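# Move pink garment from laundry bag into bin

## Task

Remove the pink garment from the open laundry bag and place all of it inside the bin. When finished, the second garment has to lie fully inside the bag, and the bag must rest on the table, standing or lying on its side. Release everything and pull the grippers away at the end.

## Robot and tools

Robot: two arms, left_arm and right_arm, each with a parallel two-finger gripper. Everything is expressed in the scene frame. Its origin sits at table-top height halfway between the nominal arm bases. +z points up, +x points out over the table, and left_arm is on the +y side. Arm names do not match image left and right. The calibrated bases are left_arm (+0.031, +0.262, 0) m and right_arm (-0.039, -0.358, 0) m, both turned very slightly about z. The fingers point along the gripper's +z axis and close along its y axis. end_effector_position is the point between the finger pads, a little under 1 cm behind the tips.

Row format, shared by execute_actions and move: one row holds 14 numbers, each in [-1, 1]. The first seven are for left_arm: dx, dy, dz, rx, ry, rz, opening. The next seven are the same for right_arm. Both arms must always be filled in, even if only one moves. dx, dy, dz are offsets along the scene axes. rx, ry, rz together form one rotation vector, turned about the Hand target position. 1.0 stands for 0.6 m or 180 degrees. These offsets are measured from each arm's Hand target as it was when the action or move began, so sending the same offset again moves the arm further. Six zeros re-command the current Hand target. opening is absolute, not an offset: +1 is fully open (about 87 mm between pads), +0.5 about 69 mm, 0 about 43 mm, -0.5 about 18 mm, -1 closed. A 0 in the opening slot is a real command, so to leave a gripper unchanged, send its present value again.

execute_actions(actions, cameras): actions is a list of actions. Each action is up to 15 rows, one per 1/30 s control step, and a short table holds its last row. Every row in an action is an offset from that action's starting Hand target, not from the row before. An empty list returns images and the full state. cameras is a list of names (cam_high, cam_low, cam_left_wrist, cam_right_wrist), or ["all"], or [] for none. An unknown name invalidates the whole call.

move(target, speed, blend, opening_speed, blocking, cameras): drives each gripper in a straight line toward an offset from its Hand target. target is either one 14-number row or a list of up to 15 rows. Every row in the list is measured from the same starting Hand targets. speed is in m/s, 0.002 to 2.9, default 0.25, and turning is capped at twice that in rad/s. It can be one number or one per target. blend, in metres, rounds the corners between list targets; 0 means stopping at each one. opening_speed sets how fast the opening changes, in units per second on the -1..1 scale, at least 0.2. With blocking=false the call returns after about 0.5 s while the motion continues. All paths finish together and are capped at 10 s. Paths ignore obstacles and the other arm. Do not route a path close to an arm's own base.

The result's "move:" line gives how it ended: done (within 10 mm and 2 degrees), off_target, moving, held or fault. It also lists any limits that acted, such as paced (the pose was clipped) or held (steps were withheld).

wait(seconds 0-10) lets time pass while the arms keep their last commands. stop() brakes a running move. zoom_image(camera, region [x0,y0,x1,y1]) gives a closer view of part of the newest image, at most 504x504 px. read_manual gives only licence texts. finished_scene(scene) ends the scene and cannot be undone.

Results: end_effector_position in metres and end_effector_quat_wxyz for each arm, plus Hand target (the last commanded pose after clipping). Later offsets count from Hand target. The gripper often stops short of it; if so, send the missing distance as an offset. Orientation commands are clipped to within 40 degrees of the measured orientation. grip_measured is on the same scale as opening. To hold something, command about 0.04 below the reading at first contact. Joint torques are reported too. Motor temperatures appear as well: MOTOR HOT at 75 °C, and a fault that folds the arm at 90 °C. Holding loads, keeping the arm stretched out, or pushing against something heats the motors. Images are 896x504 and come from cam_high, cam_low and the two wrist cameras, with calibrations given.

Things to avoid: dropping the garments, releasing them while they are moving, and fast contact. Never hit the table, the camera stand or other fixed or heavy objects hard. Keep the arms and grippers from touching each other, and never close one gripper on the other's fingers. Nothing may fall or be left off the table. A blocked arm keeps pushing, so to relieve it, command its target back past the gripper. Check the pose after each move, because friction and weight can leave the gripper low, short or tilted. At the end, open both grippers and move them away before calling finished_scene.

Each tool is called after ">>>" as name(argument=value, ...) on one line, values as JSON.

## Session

>>> execute_actions(actions=[], cameras=["all"])

Scene clock: 0.00 s.
left_arm: end_effector_position=(+0.2825, +0.1179, +0.2735) grip_measured=+0.991 end_effector_quat_wxyz=(+0.501, +0.084, +0.804, -0.309) | right_arm: end_effector_position=(+0.2839, -0.3422, +0.3316) grip_measured=+0.970 end_effector_quat_wxyz=(+0.603, -0.233, +0.751, -0.136)
Joint positions: left_arm=[-0.238 0.799 0.902 -0.44 0.39 -0.315 0.995] | right_arm=[0.193 0.918 1.097 -0.419 0.066 -0.506 0.985]
Joint velocities: within noise
Joint torques (N m): no reading
Motor temperatures (°C): left_arm=[22 29 27 32 24 23 23] | right_arm=[22 25 32 34 25 26 23]
Heat: left arm: 32 °C; right arm: 34 °C.
Hand target: left_arm +0.2817, +0.1181, +0.2738; +0.500, +0.084, +0.805, -0.309 | right_arm +0.2841, -0.3421, +0.3417; +0.614, -0.229, +0.743, -0.137
Tool commands: left_gripper/opening=+1.0 right_gripper/opening=+1.0
camera_calibration:
cam_left_wrist: T_world_to_cam=[[-0.466369, -0.783395, 0.410844, 0.107684], [-0.879459, 0.360668, -0.310597, 0.310111], [0.0951421, -0.506174, -0.857168, 0.412354], [0, 0, 0, 1]] pos_world=[0.283718, 0.181235, 0.405535]
cam_right_wrist: T_world_to_cam=[[0.198154, -0.857705, 0.474423, -0.503406], [-0.838271, -0.399137, -0.371472, 0.24647], [0.507973, -0.324087, -0.79808, 0.153323], [0, 0, 0, 1]] pos_world=[0.228476, -0.283709, 0.452748]

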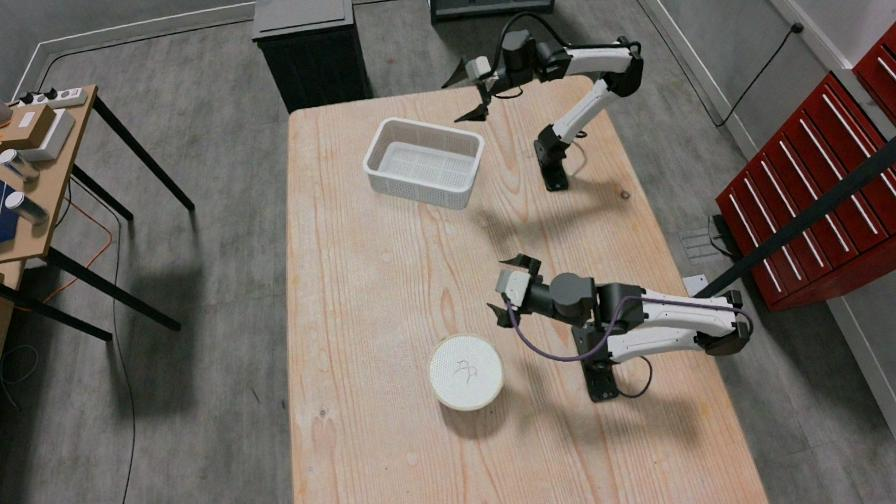

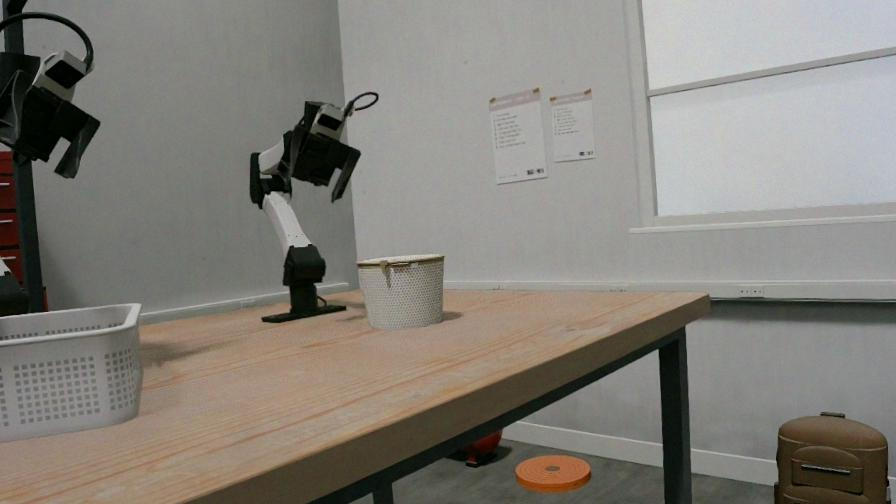

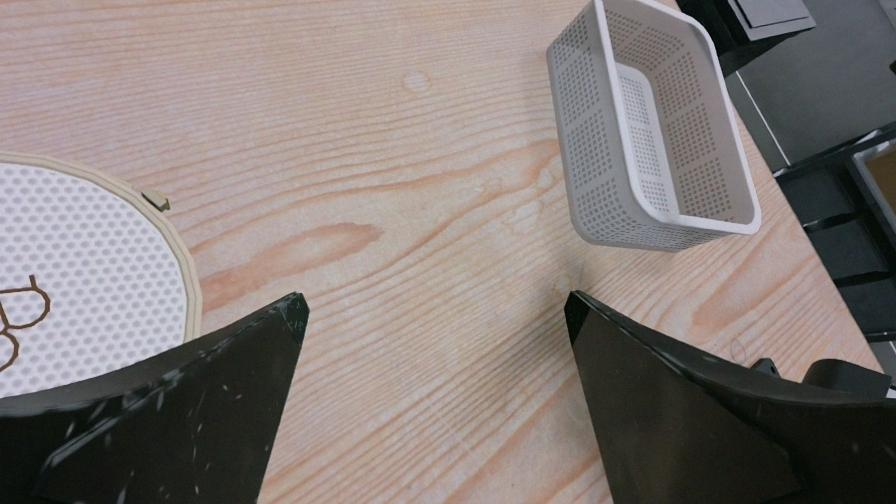

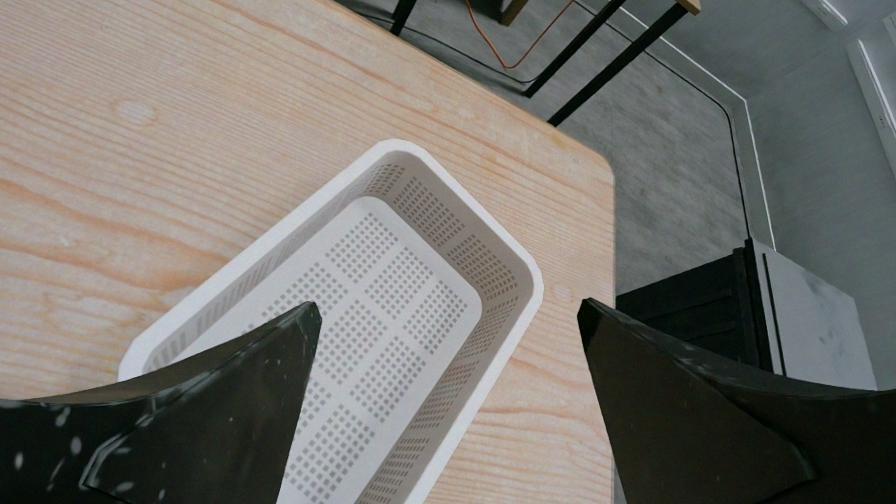

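>>> zoom_image(camera="cam_high", region=[400, 310, 540, 450])

>>> zoom_image(camera="cam_low", region=[330, 230, 480, 345])

>>> zoom_image(camera="cam_left_wrist", region=[0, 120, 320, 400])

Scaled by 3.600 from the camera's 896x504 image, which has a finer 1280x720 frame.

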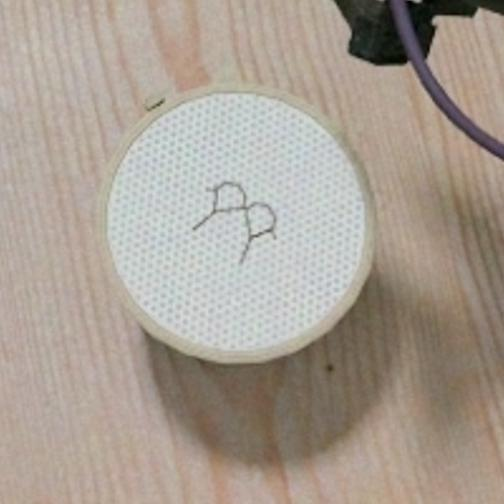

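Scaled by 3.360 from the camera's 896x504 image, which has a finer 1280x720 frame.

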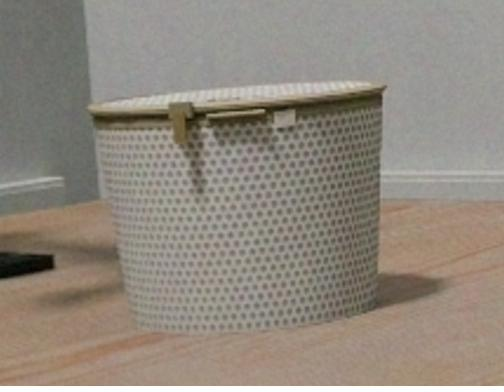

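Scaled by 1.575 from the camera's 896x504 image, which has a finer 1280x720 frame.

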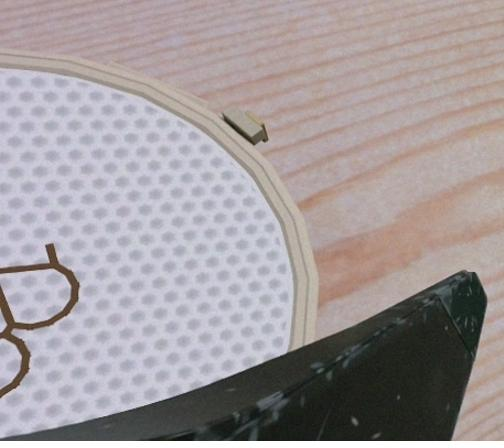

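>>> zoom_image(camera="cam_high", region=[425, 322, 485, 352])

>>> zoom_image(camera="cam_low", region=[350, 248, 450, 288])

>>> zoom_image(camera="cam_left_wrist", region=[90, 160, 220, 260])

Scaled by 8.400 from the camera's 896x504 image, which has a finer 1280x720 frame.

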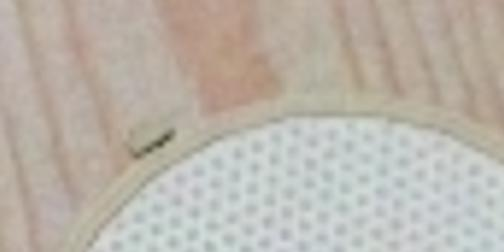

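Scaled by 5.040 from the camera's 896x504 image, which has a finer 1280x720 frame.

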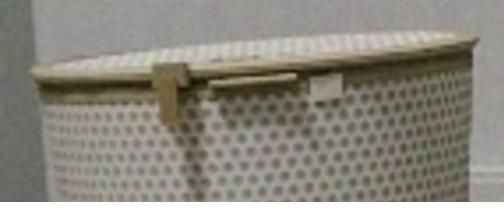

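Scaled by 3.877 from the camera's 896x504 image, which has a finer 1280x720 frame.

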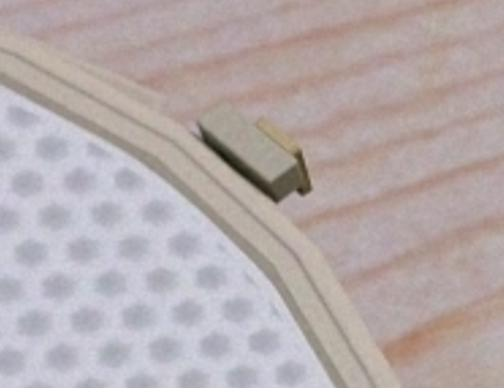

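>>> move(target=[-0.02,0.23,0.02,0,0,0,1,0,0,0,0,0,0,1], speed=0.25, cameras=["cam_left_wrist"])

Scene clock: 219.53 s.
left_arm: end_effector_position=(+0.2696, +0.2585, +0.2803) grip_measured=+0.991 end_effector_quat_wxyz=(+0.499, +0.075, +0.808, -0.306) | right_arm: end_effector_position=(+0.2839, -0.3422, +0.3316) grip_measured=+0.970 end_effector_quat_wxyz=(+0.603, -0.233, +0.751, -0.136)
Joint positions: left_arm=[0.699 1.033 1.163 -1.084 1.174 0.458 0.995] | right_arm=[0.193 0.918 1.097 -0.419 0.066 -0.506 0.985]
Joint torques (N m): left_arm=[-0.68 -1.35 9.43 1.35 0.69 0.16] | right_arm=[0.12 -1.69 9.11 1.97 -0.13 0.07]
Motor temperatures (°C): left_arm=[22 27 34 49 24 23 23] | right_arm=[22 25 47 43 25 26 23]
Heat: left arm: 49 °C; right arm: 47 °C.
Hand target: left_arm +0.2697, +0.2562, +0.2858; +0.500, +0.084, +0.805, -0.309 | right_arm +0.2841, -0.3421, +0.3417; +0.614, -0.229, +0.743, -0.137
Off the commanded pose: left_arm 0.006 m, 1 deg | right_arm 0.010 m, 2 deg.
move: done
camera_calibration:
cam_left_wrist: T_world_to_cam=[[-0.446673, -0.79095, 0.418187, 0.203562], [-0.889875, 0.344288, -0.299312, 0.254056], [0.092764, -0.505829, -0.857631, 0.491262], [0, 0, 0, 1]] pos_world=[0.271432, 0.322033, 0.412237]
Images, in order (width x height): cam_left_wrist 896x504.

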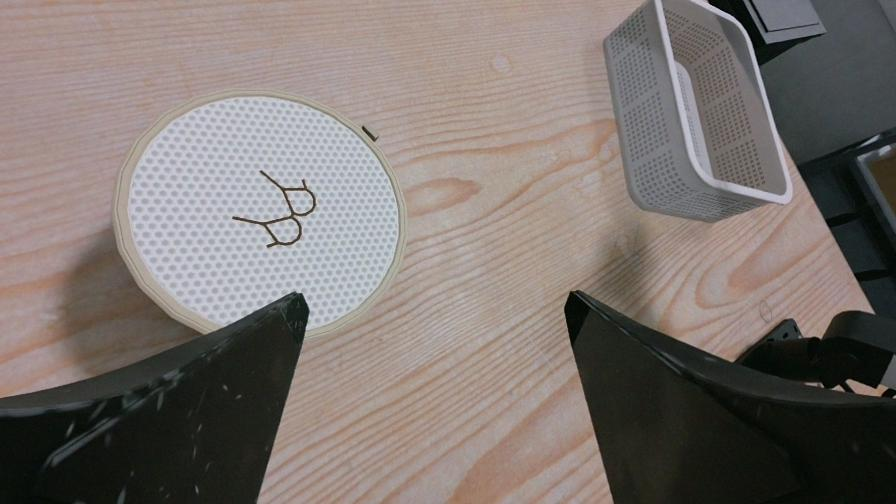

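>>> move(target=[0.0238,0.133,-0.273,-0.2400,0.2333,0.0902,-0.36,0,0,0,0,0,0,1], speed=0.25, cameras=["cam_high","cam_low","cam_left_wrist"])

Scene clock: 277.23 s.
left_arm: end_effector_position=(+0.2848, +0.3339, +0.1274) grip_measured=-0.360 end_effector_quat_wxyz=(+0.226, -0.316, +0.762, -0.518) | right_arm: end_effector_position=(+0.2839, -0.3422, +0.3316) grip_measured=+0.970 end_effector_quat_wxyz=(+0.603, -0.233, +0.751, -0.136)
Joint positions: left_arm=[0.925 1.743 1.047 -1.158 1.185 0.323 0.32] | right_arm=[0.193 0.918 1.097 -0.419 0.066 -0.506 0.985]
Joint torques (N m): left_arm=[0.39 -7.27 5.56 0.11 0.51 -0.08] | right_arm=[0.1 -1.7 9.11 1.97 -0.12 0.07]
Motor temperatures (°C): left_arm=[22 27 38 42 25 23 23] | right_arm=[22 24 47 45 25 26 23]
Heat: left arm: 42 °C; right arm: 47 °C.
Hand target: left_arm +0.2839, +0.3360, +0.1220; +0.219, -0.324, +0.763, -0.515 | right_arm +0.2841, -0.3421, +0.3417; +0.614, -0.229, +0.743, -0.137
Off the commanded pose: left_arm 0.006 m, 1 deg | right_arm 0.010 m, 2 deg.
move: done
camera_calibration:
cam_left_wrist: T_world_to_cam=[[0.225355, -0.256115, 0.940011, -0.102548], [-0.966933, 0.0594465, 0.248006, 0.243233], [-0.119398, -0.964817, -0.23425, 0.531123], [0, 0, 0, 1]] pos_world=[0.321715, 0.471713, 0.160488]
Images, in order (width x height): cam_high 896x504, cam_low 896x504, cam_left_wrist 896x504.

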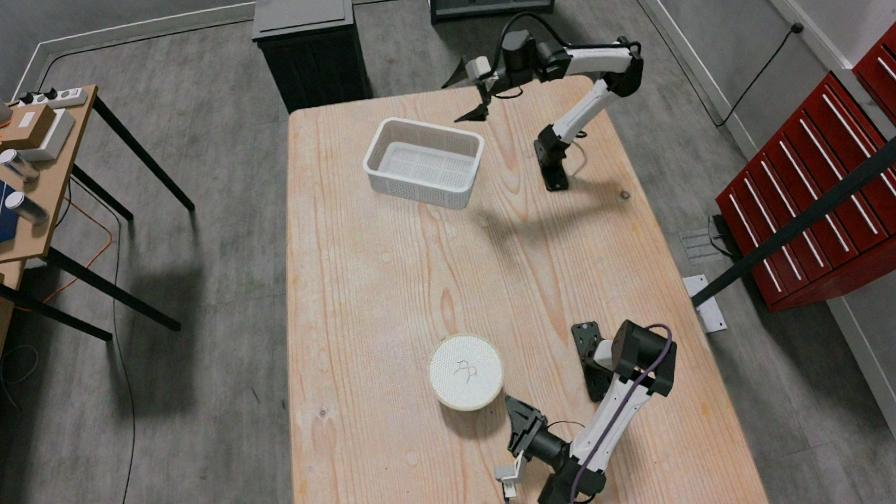

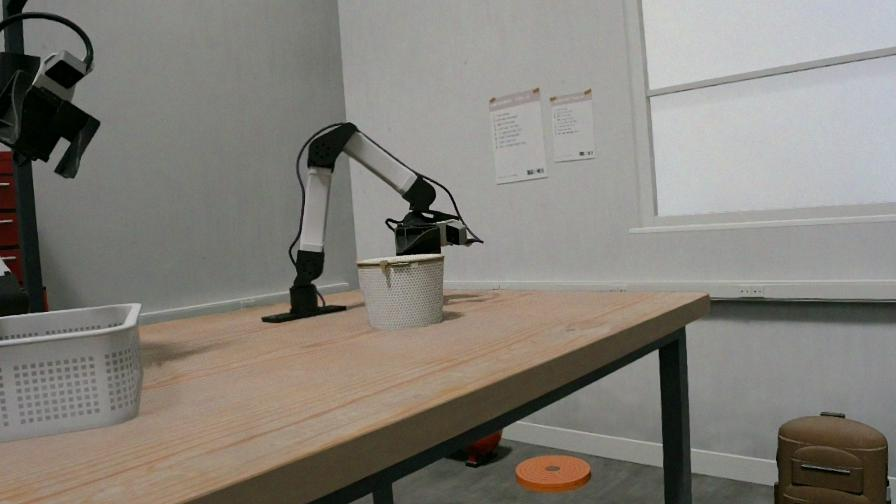

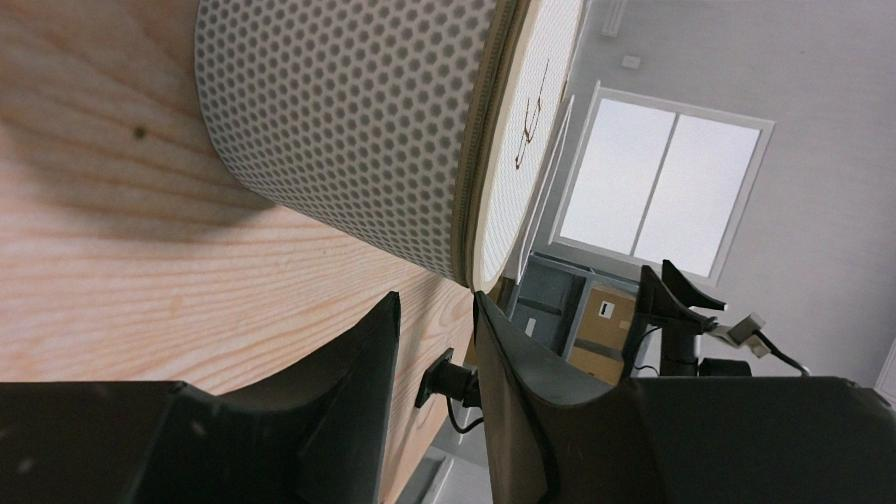

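>>> zoom_image(camera="cam_left_wrist", region=[380, 180, 560, 330])

Scaled by 2.800 from the camera's 896x504 image, which has a finer 1280x720 frame.

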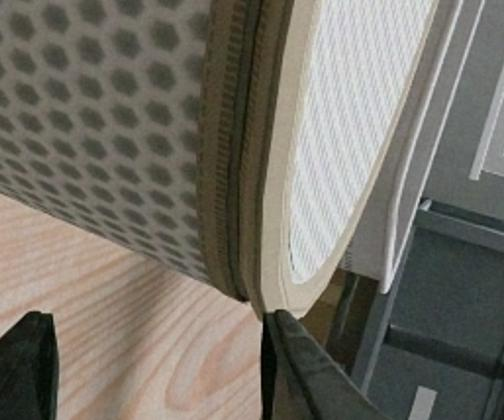

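>>> move(target=[0.0378,-0.0343,0.0067,0,0,0,-0.36,0,0,0,0,0,0,1], speed=0.08, cameras=["cam_left_wrist"])

>>> zoom_image(camera="cam_left_wrist", region=[380, 180, 560, 330])

Scene clock: 301.07 s.
left_arm: end_effector_position=(+0.3076, +0.3182, +0.1234) grip_measured=-0.360 end_effector_quat_wxyz=(+0.215, -0.325, +0.763, -0.516) | right_arm: end_effector_position=(+0.2839, -0.3422, +0.3316) grip_measured=+0.970 end_effector_quat_wxyz=(+0.603, -0.233, +0.751, -0.136)
Joint positions: left_arm=[0.821 1.692 0.99 -0.906 1.185 0.033 0.32] | right_arm=[0.193 0.918 1.097 -0.419 0.066 -0.506 0.985]
Joint torques (N m): left_arm=[-0.38 -10.45 4.86 0.58 0.72 -0.09] | right_arm=[0.12 -1.69 9.13 1.97 -0.12 0.07]
Heat: left arm: 40 °C; right arm: 48 °C.
Hand target: left_arm +0.3066, +0.3153, +0.1260; +0.219, -0.324, +0.763, -0.514 | right_arm +0.2841, -0.3421, +0.3417; +0.614, -0.229, +0.743, -0.137
Off the commanded pose: left_arm 0.004 m, 0 deg | right_arm 0.010 m, 2 deg.
move: done
camera_calibration:
cam_left_wrist: T_world_to_cam=[[0.253314, -0.248628, 0.934888, -0.118253], [-0.959491, 0.0586246, 0.275571, 0.261769], [-0.123322, -0.966823, -0.223706, 0.518262], [0, 0, 0, 1]] pos_world=[0.345034, 0.456321, 0.154356]
Images, in order (width x height): cam_left_wrist 896x504.

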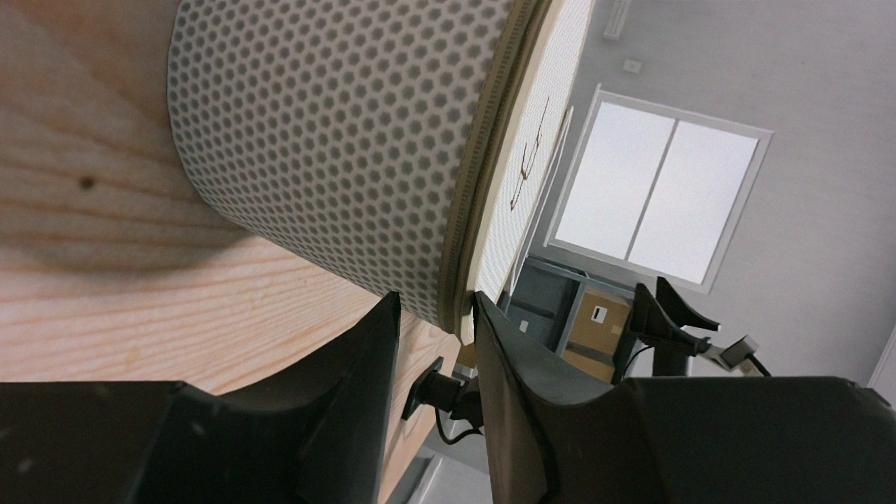

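Scaled by 2.800 from the camera's 896x504 image, which has a finer 1280x720 frame.

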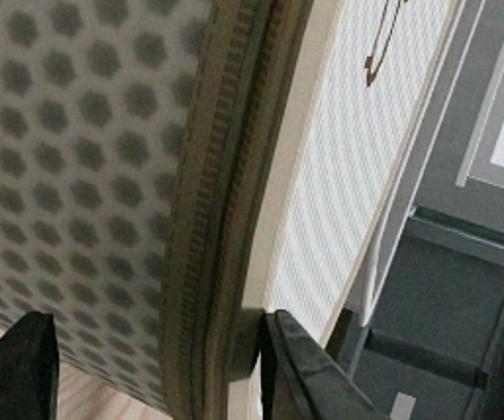

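>>> move(target=[0.005,-0.006,0.0105,0,0,0,-0.36,0,0,0,0,0,0,1], speed=0.05, cameras=["cam_left_wrist"])

>>> zoom_image(camera="cam_left_wrist", region=[380, 180, 560, 360])

Scene clock: 311.93 s.
left_arm: end_effector_position=(+0.3106, +0.3151, +0.1297) grip_measured=-0.360 end_effector_quat_wxyz=(+0.216, -0.325, +0.763, -0.515) | right_arm: end_effector_position=(+0.2839, -0.3422, +0.3316) grip_measured=+0.970 end_effector_quat_wxyz=(+0.603, -0.233, +0.751, -0.136)
Joint positions: left_arm=[0.805 1.667 0.99 -0.887 1.185 -0.013 0.32] | right_arm=[0.193 0.918 1.097 -0.419 0.066 -0.506 0.985]
Joint torques (N m): left_arm=[-0.5 -10.24 5.07 0.69 0.72 -0.1] | right_arm=[0.12 -1.69 9.11 1.97 -0.12 0.07]
Motor temperatures (°C): left_arm=[22 32 34 40 25 23 23] | right_arm=[22 24 48 45 25 26 23]
Heat: left arm: 40 °C; right arm: 48 °C.
Hand target: left_arm +0.3096, +0.3118, +0.1323; +0.219, -0.324, +0.763, -0.514 | right_arm +0.2841, -0.3421, +0.3417; +0.614, -0.229, +0.743, -0.137
Off the commanded pose: left_arm 0.004 m, 0 deg | right_arm 0.010 m, 2 deg.
move: done
camera_calibration:
cam_left_wrist: T_world_to_cam=[[0.25304, -0.249418, 0.934752, -0.125287], [-0.959818, 0.0564473, 0.274887, 0.263949], [-0.121326, -0.966749, -0.225113, 0.516648], [0, 0, 0, 1]] pos_world=[0.347729, 0.453321, 0.16086]
Images, in order (width x height): cam_left_wrist 896x504.

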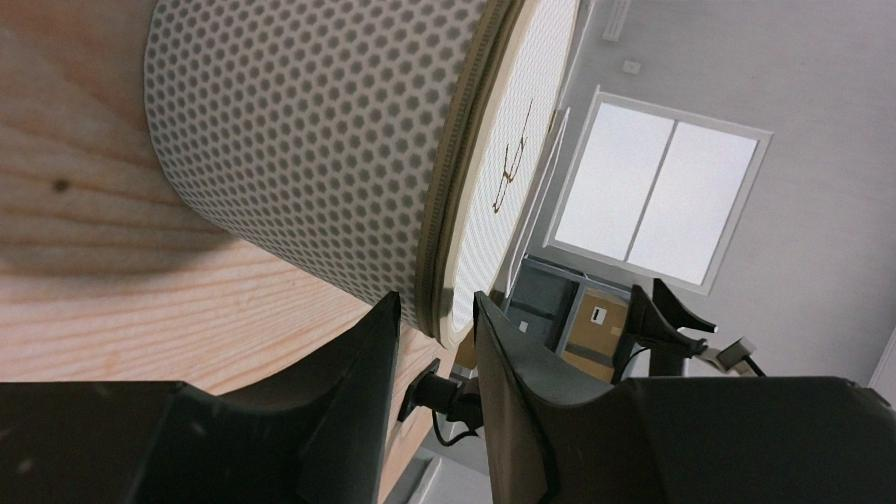

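Scaled by 2.800 from the camera's 896x504 image, which has a finer 1280x720 frame.

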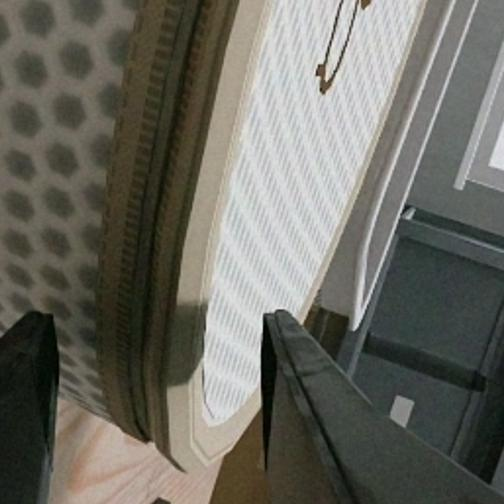

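>>> move(target=[0,0,0,0,0,0,-0.9,0,0,0,0,0,0,1], opening_speed=0.6, cameras=["cam_left_wrist"])

>>> zoom_image(camera="cam_left_wrist", region=[380, 180, 560, 360])

Scene clock: 319.07 s.
left_arm: end_effector_position=(+0.3109, +0.3149, +0.1305) grip_measured=-0.860 end_effector_quat_wxyz=(+0.216, -0.326, +0.761, -0.517) | right_arm: end_effector_position=(+0.2839, -0.3422, +0.3316) grip_measured=+0.970 end_effector_quat_wxyz=(+0.603, -0.233, +0.751, -0.136)
Joint positions: left_arm=[0.805 1.667 0.99 -0.886 1.19 -0.016 0.07] | right_arm=[0.193 0.918 1.097 -0.419 0.066 -0.506 0.985]
Joint torques (N m): left_arm=[-0.51 -10.24 5.08 0.67 0.67 -0.06] | right_arm=[0.1 -1.69 9.11 1.97 -0.12 0.06]
Heat: left arm: 40 °C; right arm: 48 °C.
Hand target: left_arm +0.3096, +0.3118, +0.1323; +0.219, -0.324, +0.763, -0.514 | right_arm +0.2841, -0.3421, +0.3417; +0.614, -0.229, +0.743, -0.137
Off the commanded pose: left_arm 0.004 m, 1 deg | right_arm 0.010 m, 2 deg.
move: done
camera_calibration:
cam_left_wrist: T_world_to_cam=[[0.251022, -0.245256, 0.936396, -0.127057], [-0.960511, 0.05684, 0.272373, 0.264435], [-0.120026, -0.967791, -0.221303, 0.516038], [0, 0, 0, 1]] pos_world=[0.347825, 0.453225, 0.161151]
Images, in order (width x height): cam_left_wrist 896x504.

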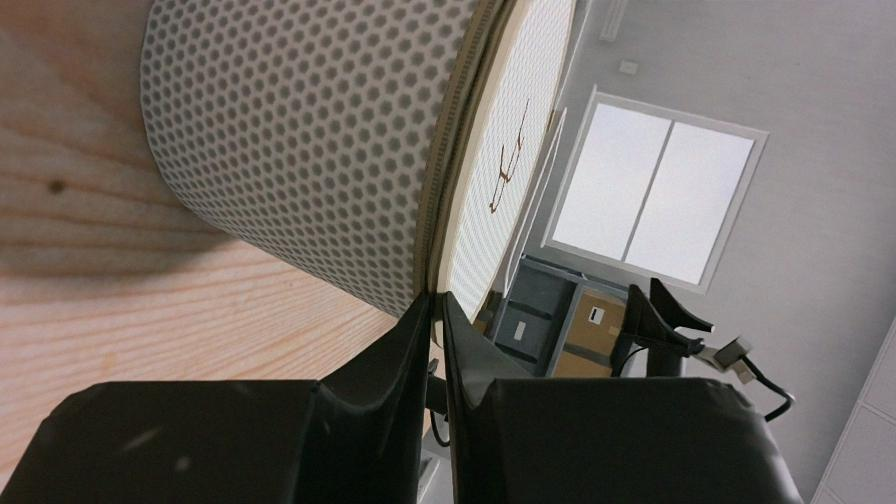

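Scaled by 2.800 from the camera's 896x504 image, which has a finer 1280x720 frame.

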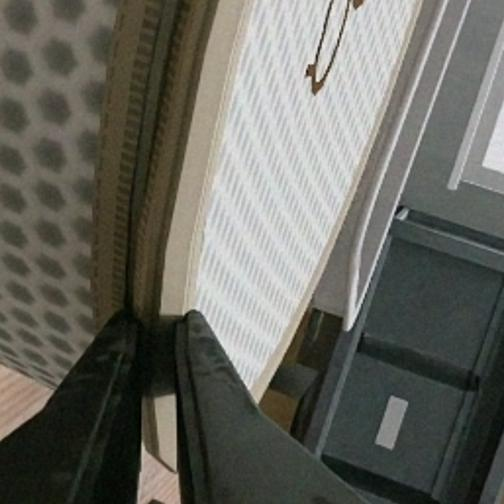

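>>> move(target=[[0.0116,-0.0112,0.0863,0.0463,0.0479,0,-0.9,0,0,0,0,0,0,1],[0.0413,-0.04,0.1638,0.1081,0.1118,0,-0.9,0,0,0,0,0,0,1]], speed=0.1, blend=0.02, cameras=["cam_high","cam_low","cam_left_wrist"])

Scene clock: 344.70 s.
left_arm: end_effector_position=(+0.3333, +0.2866, +0.2303) grip_measured=-0.863 end_effector_quat_wxyz=(+0.143, -0.359, +0.865, -0.321) | right_arm: end_effector_position=(+0.2839, -0.3422, +0.3316) grip_measured=+0.970 end_effector_quat_wxyz=(+0.603, -0.233, +0.751, -0.136)
Joint positions: left_arm=[0.503 1.557 1.545 -1.294 0.674 -0.385 0.068] | right_arm=[0.193 0.918 1.097 -0.419 0.066 -0.506 0.985]
Joint torques (N m): left_arm=[-0.4 -6.15 9.37 0.89 0.29 -0.06] | right_arm=[0.13 -1.69 9.11 1.97 -0.12 0.07]
Heat: left arm: 39 °C; right arm: 48 °C.
Hand target: left_arm +0.3344, +0.2877, +0.2306; +0.134, -0.367, +0.865, -0.315 | right_arm +0.2841, -0.3421, +0.3417; +0.614, -0.229, +0.743, -0.137
Off the commanded pose: left_arm 0.002 m, 2 deg | right_arm 0.010 m, 2 deg.
move: done
camera_calibration:
cam_left_wrist: T_world_to_cam=[[0.511748, -0.533666, 0.673286, -0.176719], [-0.824098, -0.0833971, 0.560274, 0.188813], [-0.242849, -0.841573, -0.482472, 0.578426], [0, 0, 0, 1]] pos_world=[0.386506, 0.408225, 0.29227]
Images, in order (width x height): cam_high 896x504, cam_low 896x504, cam_left_wrist 896x504.

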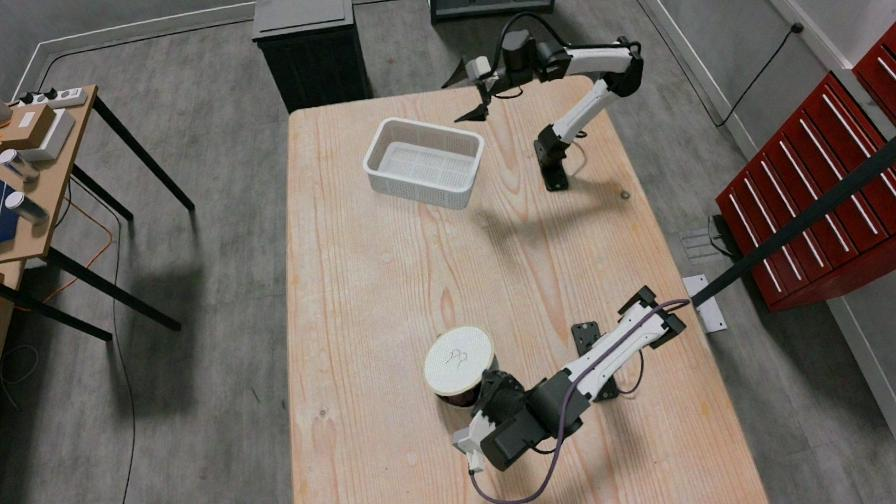

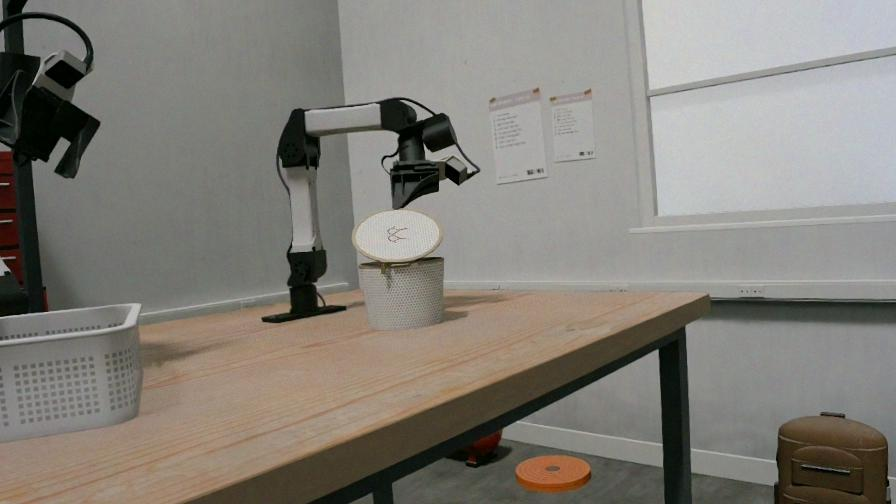

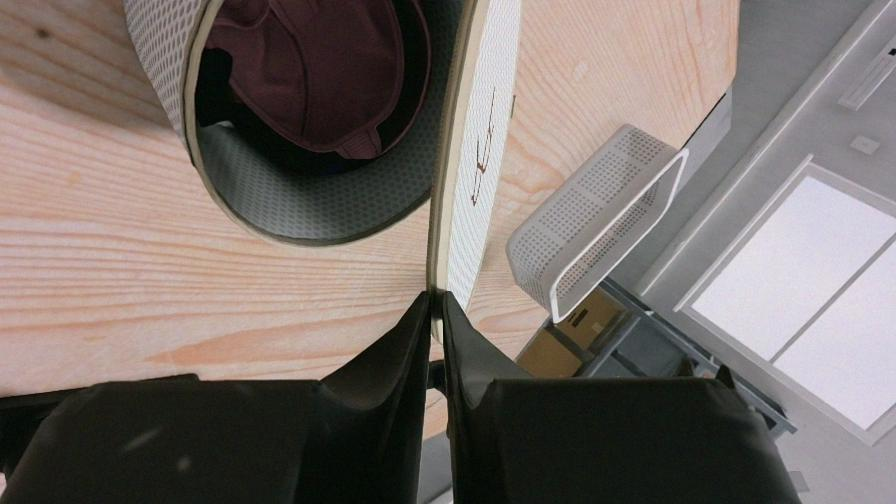

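>>> move(target=[0.0635,-0.0613,0,0,0,0,0.9,0,0,0,0,0,0,1], speed=0.08, opening_speed=2.0, cameras=["cam_low","cam_left_wrist"])

Scene clock: 376.07 s.
left_arm: end_effector_position=(+0.3651, +0.2484, +0.2294) grip_measured=+0.900 end_effector_quat_wxyz=(+0.128, -0.363, +0.866, -0.319) | right_arm: end_effector_position=(+0.2839, -0.3422, +0.3316) grip_measured=+0.970 end_effector_quat_wxyz=(+0.603, -0.233, +0.751, -0.136)
Joint positions: left_arm=[0.336 1.6 1.58 -1.197 0.621 -0.58 0.95] | right_arm=[0.193 0.918 1.097 -0.419 0.066 -0.506 0.985]
Joint torques (N m): left_arm=[-0.2 -6.72 9.59 1.44 0.24 -0.12] | right_arm=[0.1 -1.69 9.13 1.97 -0.12 0.07]
Heat: left arm: 39 °C; right arm: 49 °C.
Hand target: left_arm +0.3725, +0.2510, +0.2306; +0.134, -0.367, +0.865, -0.315 | right_arm +0.2841, -0.3421, +0.3417; +0.614, -0.229, +0.743, -0.137
Off the commanded pose: left_arm 0.008 m, 1 deg | right_arm 0.010 m, 2 deg.
move: done
camera_calibration:
cam_left_wrist: T_world_to_cam=[[0.530293, -0.528855, 0.662648, -0.218259], [-0.807456, -0.0767634, 0.584913, 0.199029], [-0.258467, -0.845234, -0.467734, 0.556751], [0, 0, 0, 1]] pos_world=[0.42035, 0.370435, 0.288626]
Images, in order (width x height): cam_low 896x504, cam_left_wrist 896x504.

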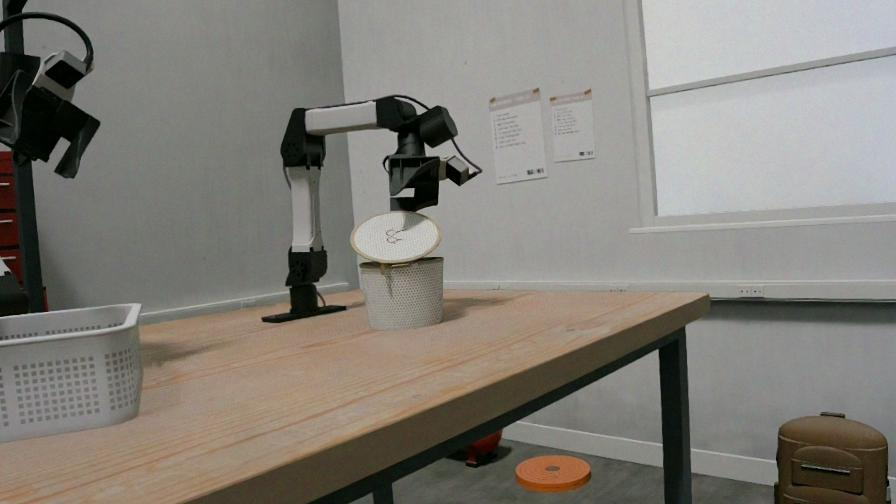

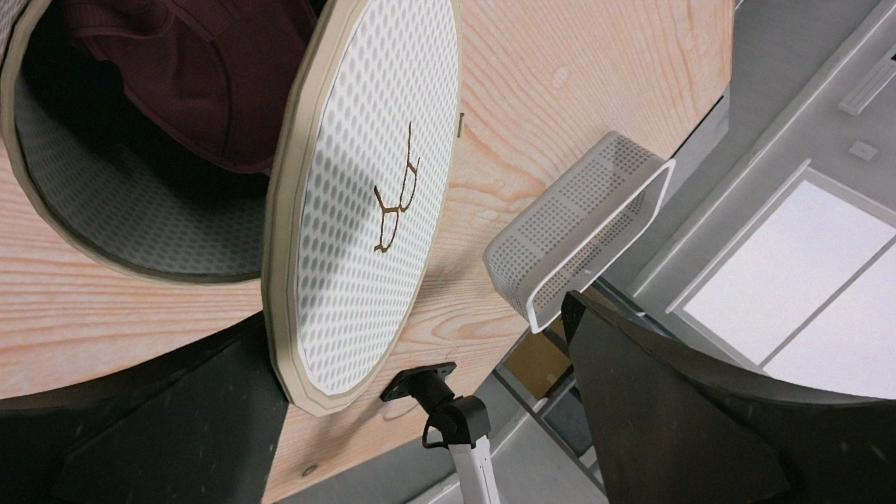

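>>> move(target=[[0.0262,-0.0262,0.0733,-0.1544,-0.1598,0,0.9,0,0,0,0,0,0,1],[0.0925,-0.0902,0.0923,-0.1931,-0.1997,0,0.9,0,0,0,0,0,0,1],[0.1517,-0.1483,0.0757,-0.1931,-0.1997,0,0.9,0,0,0,0,0,0,1]], speed=0.13, blend=0.02, cameras=["cam_high","cam_low","cam_left_wrist"])

Scene clock: 389.27 s.
left_arm: end_effector_position=(+0.4566, +0.1612, +0.2710) grip_measured=+0.900 end_effector_quat_wxyz=(+0.272, -0.274, +0.656, -0.649) | right_arm: end_effector_position=(+0.2839, -0.3422, +0.3316) grip_measured=+0.970 end_effector_quat_wxyz=(+0.603, -0.233, +0.751, -0.136)
Joint positions: left_arm=[0.164 1.607 0.944 0.647 0.934 -1.556 0.95] | right_arm=[0.193 0.918 1.097 -0.419 0.066 -0.506 0.985]
Joint torques (N m): left_arm=[-0.24 -7.49 10.13 2.42 -0.1 -0.07] | right_arm=[0.12 -1.69 9.11 1.97 -0.13 0.07]
Heat: left arm: 39 °C; right arm: 49 °C.
Hand target: left_arm +0.4635, +0.1620, +0.2760; +0.277, -0.276, +0.651, -0.651 | right_arm +0.2841, -0.3421, +0.3417; +0.614, -0.229, +0.743, -0.137
Off the commanded pose: left_arm 0.009 m, 1 deg | right_arm 0.010 m, 2 deg.
move: done
camera_calibration:
cam_left_wrist: T_world_to_cam=[[-0.0169852, 0.000975011, 0.999855, -0.267397], [-0.995012, 0.0983002, -0.0169988, 0.462366], [-0.0983025, -0.995156, -0.000699504, 0.350564], [0, 0, 0, 1]] pos_world=[0.489979, 0.303676, 0.275463]
Images, in order (width x height): cam_high 896x504, cam_low 896x504, cam_left_wrist 896x504.

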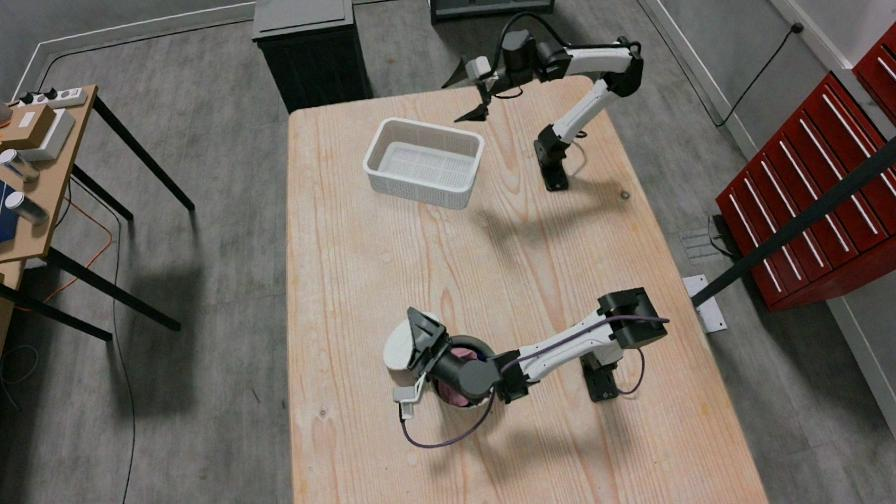

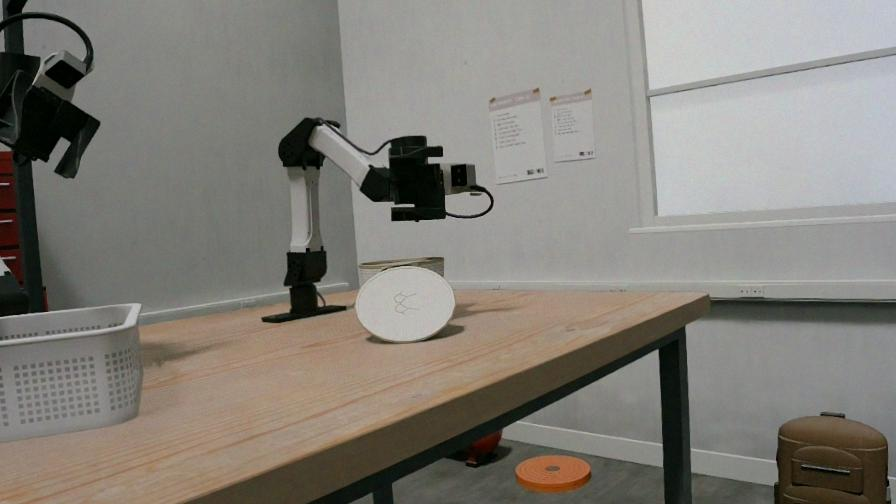

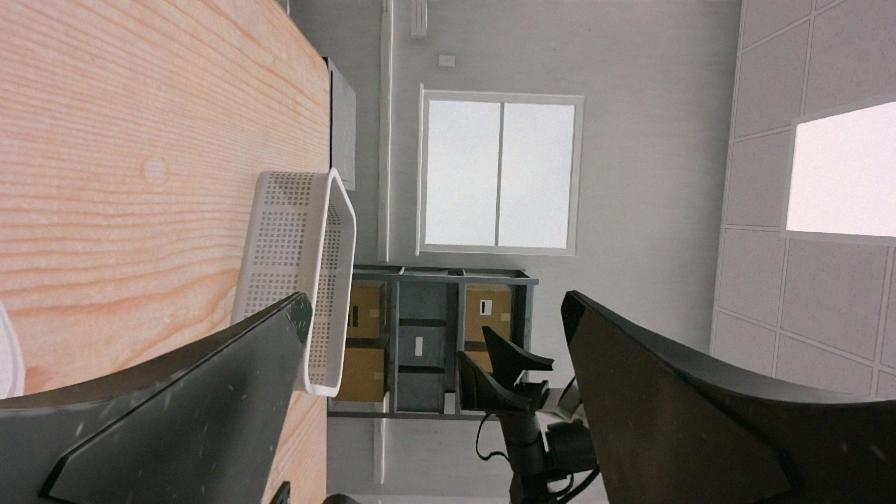

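>>> move(target=[-0.2558,0.1508,0.04,0.4985,0.0484,-0.0477,0.45,0,0,0,0,0,0,1], speed=0.3, cameras=["cam_high","cam_left_wrist"])

>>> zoom_image(camera="cam_left_wrist", region=[250, 0, 660, 350])

Scene clock: 403.67 s.
left_arm: end_effector_position=(+0.3152, +0.2510, +0.2930) grip_measured=+0.450 end_effector_quat_wxyz=(+0.295, -0.007, +0.955, -0.007) | right_arm: end_effector_position=(+0.2839, -0.3422, +0.3316) grip_measured=+0.970 end_effector_quat_wxyz=(+0.603, -0.233, +0.751, -0.136)
Joint positions: left_arm=[-0.033 1.396 1.788 -1.363 -0.015 -0.052 0.725] | right_arm=[0.193 0.918 1.097 -0.419 0.066 -0.506 0.985]
Joint torques (N m): left_arm=[-0.53 -6.46 8.36 1.66 -0.11 0.12] | right_arm=[0.12 -1.69 9.11 1.97 -0.12 0.07]
Heat: left arm: 41 °C; right arm: 49 °C.
Hand target: left_arm +0.3100, +0.2524, +0.3000; +0.301, +0.000, +0.954, +0.001 | right_arm +0.2841, -0.3421, +0.3417; +0.614, -0.229, +0.743, -0.137
Off the commanded pose: left_arm 0.009 m, 1 deg | right_arm 0.010 m, 2 deg.
move: done
camera_calibration:
cam_left_wrist: T_world_to_cam=[[-0.00981803, -0.999499, 0.0300897, 0.241129], [-0.957699, 0.0180537, 0.287205, 0.23244], [-0.287605, -0.0259971, -0.957396, 0.522854], [0, 0, 0, 1]] pos_world=[0.37535, 0.250404, 0.426565]
Images, in order (width x height): cam_high 896x504, cam_left_wrist 896x504.

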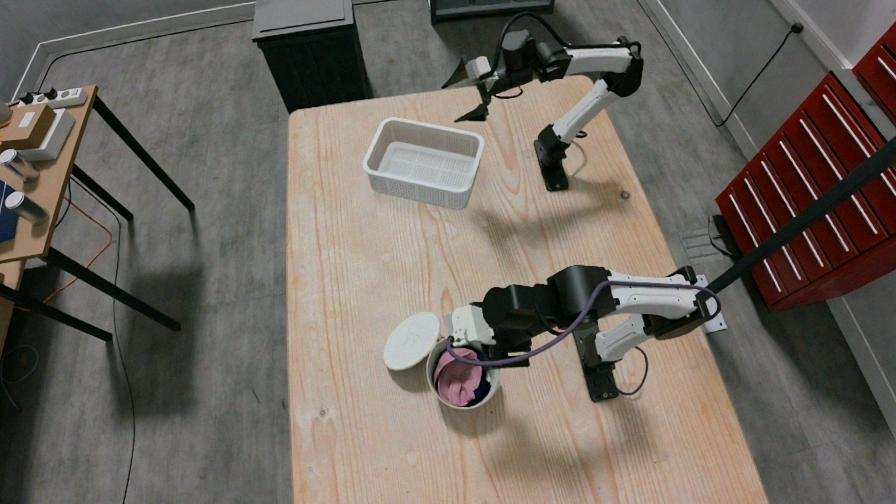

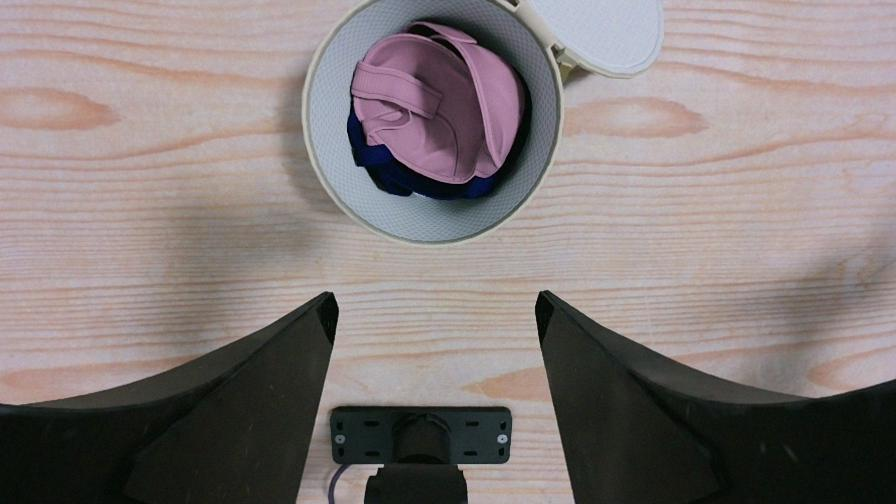

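Scaled by 1.229 from the camera's 896x504 image, which has a finer 1280x720 frame.

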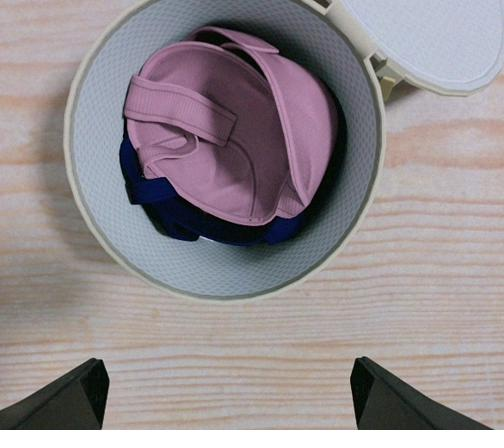

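>>> move(target=[0.1317,-0.05,-0.225,0,0.0389,0,0.15,0,0,0,0,0,0,1], speed=0.2, cameras=["cam_left_wrist"])

>>> zoom_image(camera="cam_left_wrist", region=[200, 0, 700, 420])

Scene clock: 432.30 s.
left_arm: end_effector_position=(+0.3887, +0.2226, +0.1700) grip_measured=+0.150 end_effector_quat_wxyz=(+0.246, +0.005, +0.969, -0.004) | right_arm: end_effector_position=(+0.2839, -0.3422, +0.3316) grip_measured=+0.970 end_effector_quat_wxyz=(+0.603, -0.233, +0.751, -0.136)
Joint positions: left_arm=[-0.114 1.599 1.485 -0.963 -0.048 -0.099 0.575] | right_arm=[0.193 0.918 1.097 -0.419 0.066 -0.506 0.985]
Joint torques (N m): left_arm=[-0.44 -7.97 6.75 1.79 -0.13 -0.15] | right_arm=[0.12 -1.69 9.13 1.97 -0.12 0.07]
Heat: left arm: 41 °C; right arm: 49 °C.
Hand target: left_arm +0.3890, +0.2224, +0.1649; +0.242, +0.000, +0.970, +0.001 | right_arm +0.2841, -0.3421, +0.3417; +0.614, -0.229, +0.743, -0.137
Off the commanded pose: left_arm 0.005 m, 1 deg | right_arm 0.010 m, 2 deg.
move: done
camera_calibration:
cam_left_wrist: T_world_to_cam=[[-0.0305885, -0.999333, 0.0199532, 0.226825], [-0.922578, 0.035909, 0.384135, 0.304584], [-0.384595, -0.00665827, -0.923061, 0.453046], [0, 0, 0, 1]] pos_world=[0.46218, 0.218753, 0.296662]
Images, in order (width x height): cam_left_wrist 896x504.

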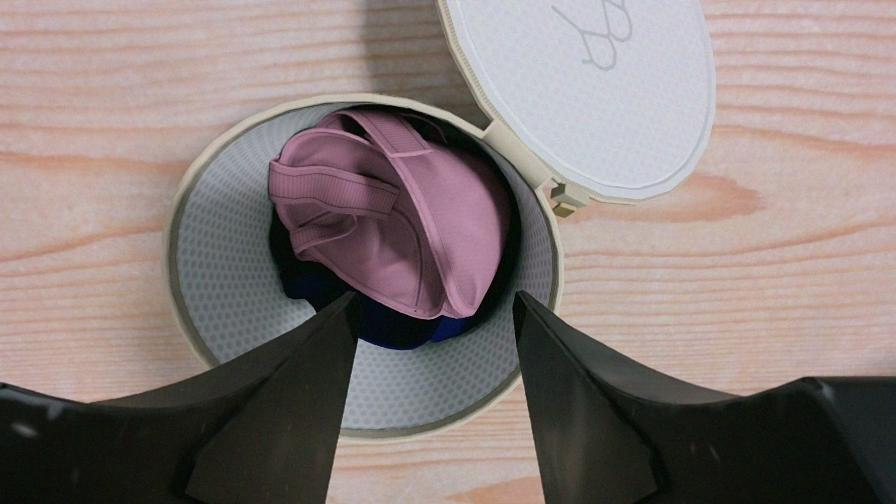

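Scaled by 1.008 from the camera's 896x504 image, which has a finer 1280x720 frame.

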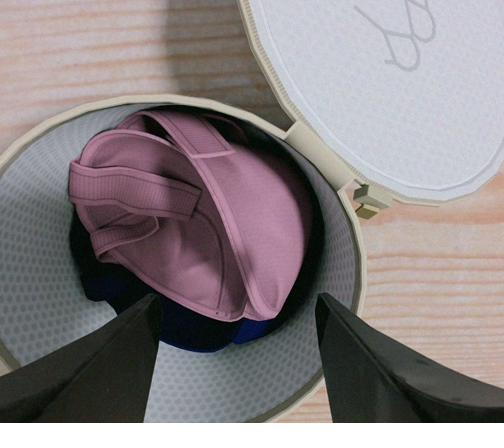

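>>> move(target=[[0,0,-0.1532,0,0,0,0.15,0,0,0,0,0,0,1],[0,0,-0.1532,0,0,0,-1,0,0,0,0,0,0,1]], speed=0.12, opening_speed=1.5, cameras=["cam_left_wrist"])

Scene clock: 450.73 s.
left_arm: end_effector_position=(+0.3923, +0.2221, +0.0828) grip_measured=-0.881 end_effector_quat_wxyz=(+0.253, +0.004, +0.967, -0.005) | right_arm: end_effector_position=(+0.2839, -0.3422, +0.3316) grip_measured=+0.970 end_effector_quat_wxyz=(+0.603, -0.233, +0.751, -0.136)
Joint positions: left_arm=[-0.114 1.616 1.15 -0.595 -0.049 -0.102 0.059] | right_arm=[0.193 0.918 1.097 -0.419 0.066 -0.506 0.985]
Joint torques (N m): left_arm=[-0.46 -7.36 6.24 1.78 -0.14 -0.12] | right_arm=[0.12 -1.69 9.13 1.97 -0.12 0.07]
Heat: left arm: 42 °C; right arm: 49 °C.
Hand target: left_arm +0.3890, +0.2225, +0.0731; +0.242, +0.000, +0.970, +0.001 | right_arm +0.2841, -0.3421, +0.3417; +0.614, -0.229, +0.743, -0.137
Off the commanded pose: left_arm 0.010 m, 2 deg | right_arm 0.010 m, 2 deg.
move: done
camera_calibration:
cam_left_wrist: T_world_to_cam=[[-0.0286871, -0.999345, 0.0220567, 0.227282], [-0.928355, 0.0348169, 0.370061, 0.345108], [-0.370587, -0.00986047, -0.928746, 0.369534], [0, 0, 0, 1]] pos_world=[0.463847, 0.218761, 0.210479]
Images, in order (width x height): cam_left_wrist 896x504.

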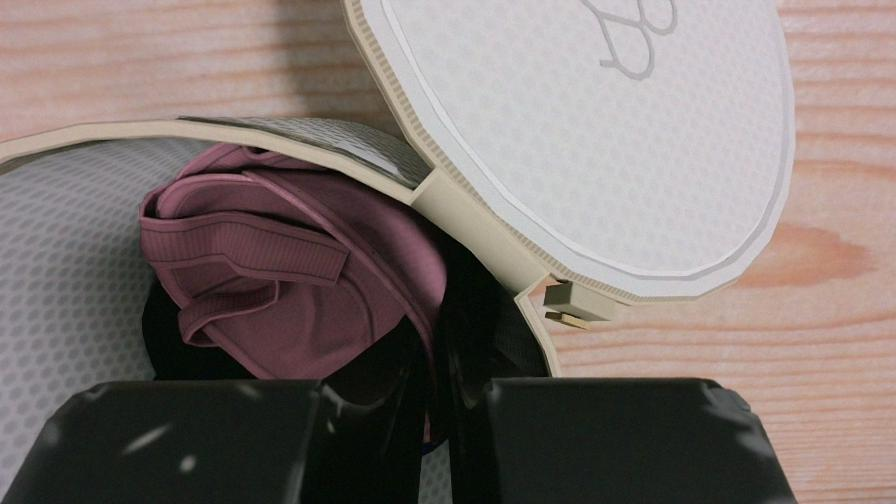

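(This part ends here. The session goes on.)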